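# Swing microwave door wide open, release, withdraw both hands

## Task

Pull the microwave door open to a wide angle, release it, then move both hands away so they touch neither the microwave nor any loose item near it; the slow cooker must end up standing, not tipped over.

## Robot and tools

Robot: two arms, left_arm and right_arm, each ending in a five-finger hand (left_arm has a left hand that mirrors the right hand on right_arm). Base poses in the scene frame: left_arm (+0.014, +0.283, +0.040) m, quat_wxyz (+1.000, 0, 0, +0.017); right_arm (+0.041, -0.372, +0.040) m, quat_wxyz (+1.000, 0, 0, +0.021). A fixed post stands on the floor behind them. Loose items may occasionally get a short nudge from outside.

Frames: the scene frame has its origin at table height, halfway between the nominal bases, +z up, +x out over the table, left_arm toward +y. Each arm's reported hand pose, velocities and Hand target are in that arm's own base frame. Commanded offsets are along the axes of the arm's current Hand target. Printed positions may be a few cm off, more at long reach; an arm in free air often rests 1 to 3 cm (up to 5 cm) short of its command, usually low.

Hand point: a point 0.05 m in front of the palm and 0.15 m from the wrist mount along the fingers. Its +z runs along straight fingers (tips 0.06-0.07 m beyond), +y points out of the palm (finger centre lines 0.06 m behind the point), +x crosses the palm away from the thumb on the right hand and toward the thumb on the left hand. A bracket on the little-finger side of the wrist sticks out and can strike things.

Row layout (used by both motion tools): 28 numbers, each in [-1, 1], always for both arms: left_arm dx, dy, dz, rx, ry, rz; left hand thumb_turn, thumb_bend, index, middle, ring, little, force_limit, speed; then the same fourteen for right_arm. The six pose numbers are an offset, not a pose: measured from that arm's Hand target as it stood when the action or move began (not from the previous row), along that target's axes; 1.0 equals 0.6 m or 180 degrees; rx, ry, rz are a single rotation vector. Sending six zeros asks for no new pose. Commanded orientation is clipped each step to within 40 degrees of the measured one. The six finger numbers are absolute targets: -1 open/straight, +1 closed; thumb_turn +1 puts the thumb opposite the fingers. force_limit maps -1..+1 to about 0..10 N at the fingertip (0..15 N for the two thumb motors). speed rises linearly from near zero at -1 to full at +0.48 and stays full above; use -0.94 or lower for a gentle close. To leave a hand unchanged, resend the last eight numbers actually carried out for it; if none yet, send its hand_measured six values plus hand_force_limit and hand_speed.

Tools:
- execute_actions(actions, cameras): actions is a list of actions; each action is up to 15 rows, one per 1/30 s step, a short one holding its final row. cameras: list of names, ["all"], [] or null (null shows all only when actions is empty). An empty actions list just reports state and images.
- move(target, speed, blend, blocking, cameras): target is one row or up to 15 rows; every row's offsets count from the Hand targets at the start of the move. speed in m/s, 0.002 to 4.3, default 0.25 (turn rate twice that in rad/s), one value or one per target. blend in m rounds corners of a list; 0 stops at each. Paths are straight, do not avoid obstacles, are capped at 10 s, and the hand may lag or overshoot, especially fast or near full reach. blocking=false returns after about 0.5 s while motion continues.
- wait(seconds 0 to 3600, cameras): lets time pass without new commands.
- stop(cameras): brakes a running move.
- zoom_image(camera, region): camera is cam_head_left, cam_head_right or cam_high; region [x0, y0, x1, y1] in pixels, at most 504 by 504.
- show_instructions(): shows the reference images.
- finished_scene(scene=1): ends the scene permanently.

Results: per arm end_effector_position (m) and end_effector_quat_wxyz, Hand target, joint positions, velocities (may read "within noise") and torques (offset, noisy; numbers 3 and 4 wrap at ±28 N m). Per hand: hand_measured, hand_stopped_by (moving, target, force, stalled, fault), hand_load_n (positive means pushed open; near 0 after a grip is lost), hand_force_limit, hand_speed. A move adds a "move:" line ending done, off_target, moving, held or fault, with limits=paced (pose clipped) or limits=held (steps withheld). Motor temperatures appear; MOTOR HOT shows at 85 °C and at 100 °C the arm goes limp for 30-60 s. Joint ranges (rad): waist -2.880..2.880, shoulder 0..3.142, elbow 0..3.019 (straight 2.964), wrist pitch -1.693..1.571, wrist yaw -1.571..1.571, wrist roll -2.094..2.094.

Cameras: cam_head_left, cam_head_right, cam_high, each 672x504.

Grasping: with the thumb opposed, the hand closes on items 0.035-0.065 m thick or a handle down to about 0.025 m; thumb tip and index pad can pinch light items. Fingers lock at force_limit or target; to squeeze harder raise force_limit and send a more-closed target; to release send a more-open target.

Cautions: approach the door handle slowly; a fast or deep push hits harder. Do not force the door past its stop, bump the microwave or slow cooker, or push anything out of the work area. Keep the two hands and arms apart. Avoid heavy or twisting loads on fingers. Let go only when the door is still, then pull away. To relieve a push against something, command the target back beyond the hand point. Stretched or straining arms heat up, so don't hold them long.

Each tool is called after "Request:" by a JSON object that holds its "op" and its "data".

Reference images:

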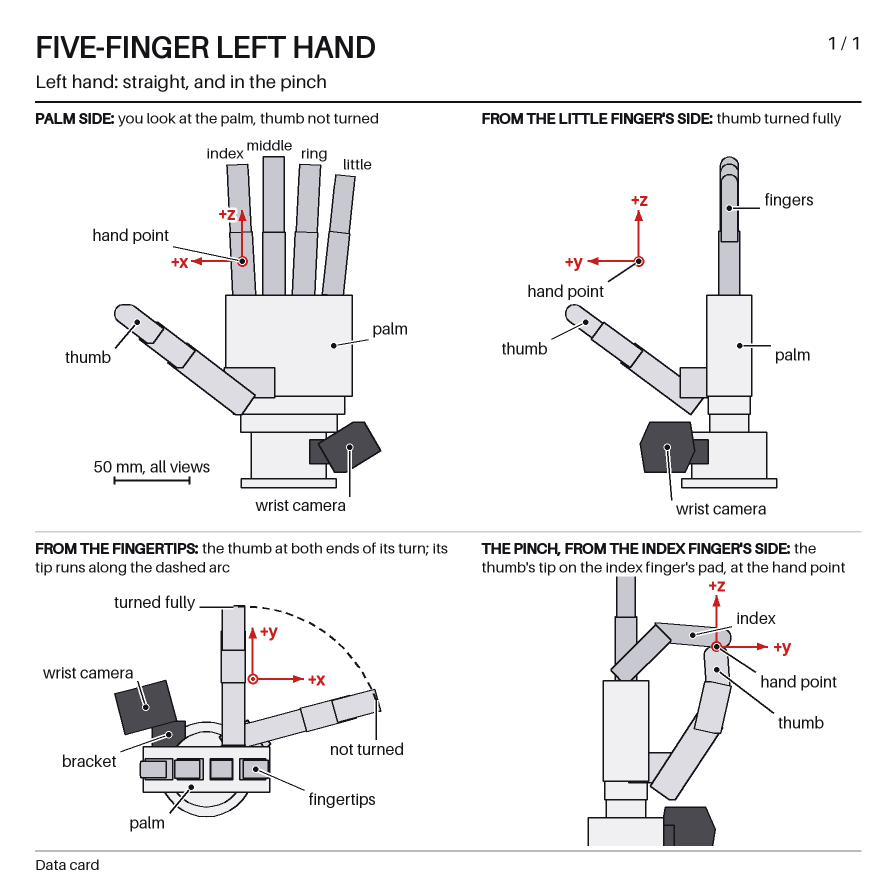

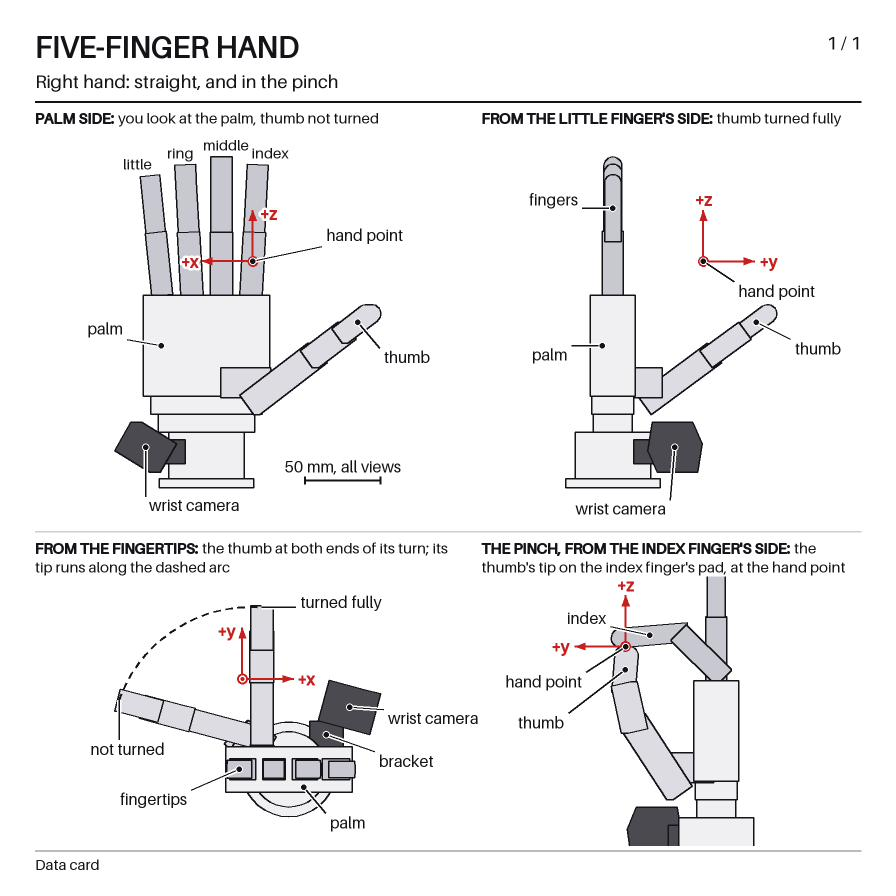

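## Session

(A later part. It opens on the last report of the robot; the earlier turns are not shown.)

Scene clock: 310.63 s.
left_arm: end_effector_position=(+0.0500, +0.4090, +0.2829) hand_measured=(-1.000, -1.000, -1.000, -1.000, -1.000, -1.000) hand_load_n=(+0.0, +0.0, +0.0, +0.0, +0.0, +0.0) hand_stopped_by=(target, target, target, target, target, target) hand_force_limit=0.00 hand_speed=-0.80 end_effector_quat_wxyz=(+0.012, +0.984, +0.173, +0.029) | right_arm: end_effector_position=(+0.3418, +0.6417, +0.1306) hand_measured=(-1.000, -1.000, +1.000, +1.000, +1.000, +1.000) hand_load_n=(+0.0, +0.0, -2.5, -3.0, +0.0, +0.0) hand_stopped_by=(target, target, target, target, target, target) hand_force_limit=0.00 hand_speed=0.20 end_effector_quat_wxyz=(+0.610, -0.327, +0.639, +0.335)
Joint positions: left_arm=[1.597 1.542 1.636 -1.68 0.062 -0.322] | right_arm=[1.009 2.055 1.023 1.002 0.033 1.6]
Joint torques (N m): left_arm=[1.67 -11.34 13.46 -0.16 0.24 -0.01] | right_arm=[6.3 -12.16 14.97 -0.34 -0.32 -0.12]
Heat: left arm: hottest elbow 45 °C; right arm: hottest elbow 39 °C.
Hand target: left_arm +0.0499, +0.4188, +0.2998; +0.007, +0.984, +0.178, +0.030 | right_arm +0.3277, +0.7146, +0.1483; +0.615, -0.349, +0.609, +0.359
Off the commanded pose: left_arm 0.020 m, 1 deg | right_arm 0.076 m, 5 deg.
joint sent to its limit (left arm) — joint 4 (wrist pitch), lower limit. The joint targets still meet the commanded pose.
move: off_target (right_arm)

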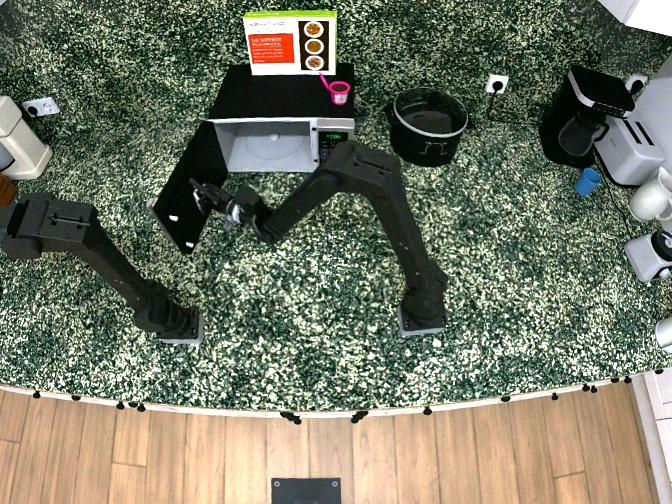

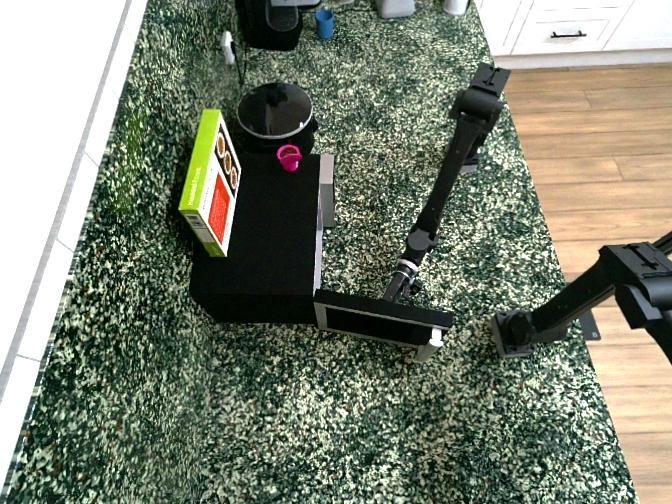

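Request:
{"op": "move", "data": {"target": [[0,0,0,0,0,0,-1,-1,-1,-1,-1,-1,0,-0.8,0,-0.081,-0.117,0,0,0,-1,-1,1,1,1,1,0.0,0.2],[0,0,0,0,0,0,-1,-1,-1,-1,-1,-1,0,-0.8,-0.03,-0.166,-0.414,0,0,0,-1,-1,1,1,1,1,0.0,0.2],[0,0,0,0,0,0,-1,-1,-1,-1,-1,-1,0,-0.8,-0.153,-0.443,-0.793,0.333,0,0,-1,-1,1,1,1,1,0.0,0.2]], "speed": [0.1,0.2,0.25], "blend": [0.02,0.05,0], "cameras": ["all"]}}

Scene clock: 323.53 s.
left_arm: end_effector_position=(+0.0500, +0.4090, +0.2829) hand_measured=(-1.000, -1.000, -1.000, -1.000, -1.000, -1.000) hand_load_n=(+0.0, +0.0, +0.0, +0.0, +0.0, +0.0) hand_stopped_by=(target, target, target, target, target, target) hand_force_limit=0.00 hand_speed=-0.80 end_effector_quat_wxyz=(+0.012, +0.984, +0.173, +0.029) | right_arm: end_effector_position=(+0.3178, +0.1708, +0.2303) hand_measured=(-1.000, -1.000, +1.000, +1.000, +1.000, +1.000) hand_load_n=(+0.0, +0.0, +0.0, +0.0, +0.0, +0.0) hand_stopped_by=(target, target, target, target, target, target) hand_force_limit=0.00 hand_speed=0.20 end_effector_quat_wxyz=(+0.708, +0.003, +0.706, +0.013)
Joint positions: left_arm=[1.597 1.542 1.636 -1.68 0.062 -0.322] | right_arm=[0.721 0.778 0.075 0.706 0.708 1.592]
Joint torques (N m): left_arm=[1.2 -11.58 13.31 -0.08 0.22 -0.04] | right_arm=[0.26 -0.5 6.75 1.26 0.04 0.04]
Motor temperatures (°C): left_arm=[27 38 45 30 27 28] | right_arm=[33 33 45 30 30 27]
Heat: left arm: hottest elbow 45 °C; right arm: hottest elbow 45 °C.
Hand target: left_arm +0.0499, +0.4188, +0.2998; +0.007, +0.984, +0.178, +0.030 | right_arm +0.3204, +0.1681, +0.2313; +0.707, +0.005, +0.707, +0.006
Off the commanded pose: left_arm 0.020 m, 1 deg | right_arm 0.004 m, 1 deg.
joint sent to its limit (left arm) — joint 4 (wrist pitch), lower limit. The joint targets still meet the commanded pose.
move: done

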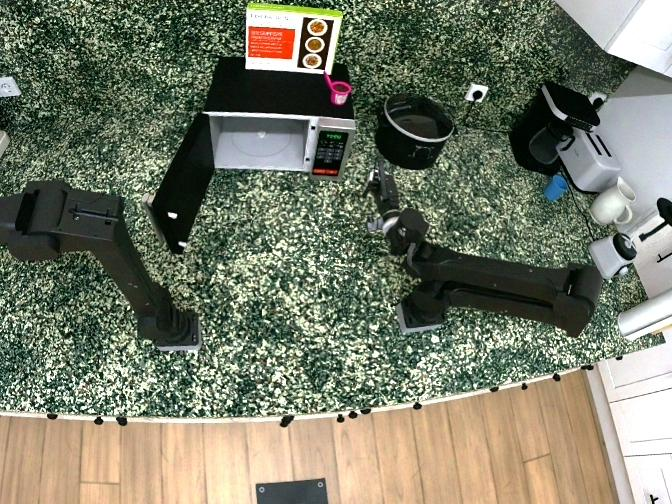

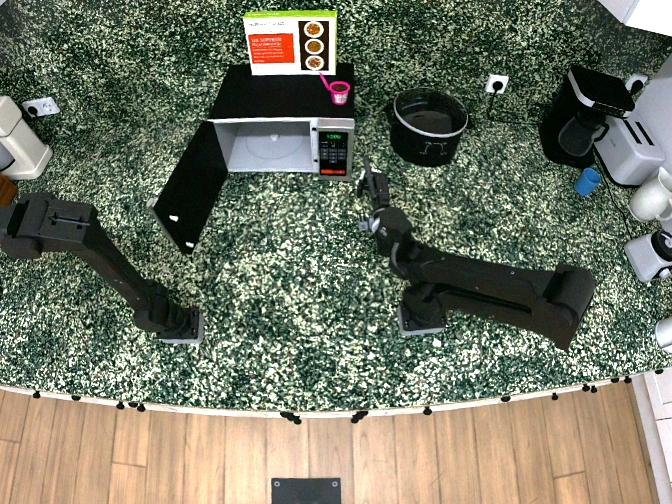

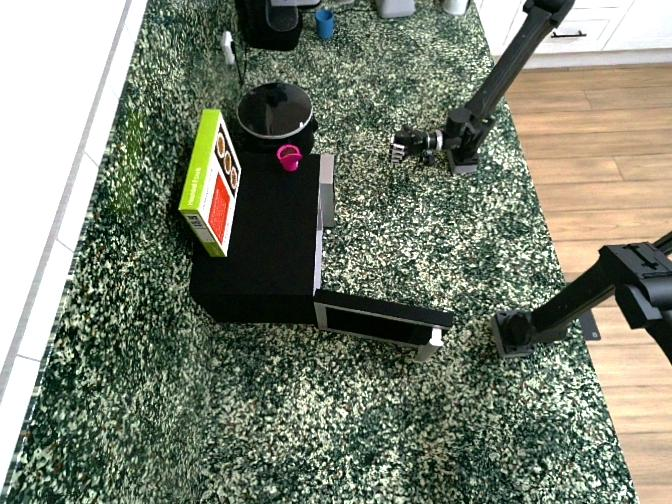

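Request:
{"op": "finished_scene", "data": {}}

The scene is finished: the task was done.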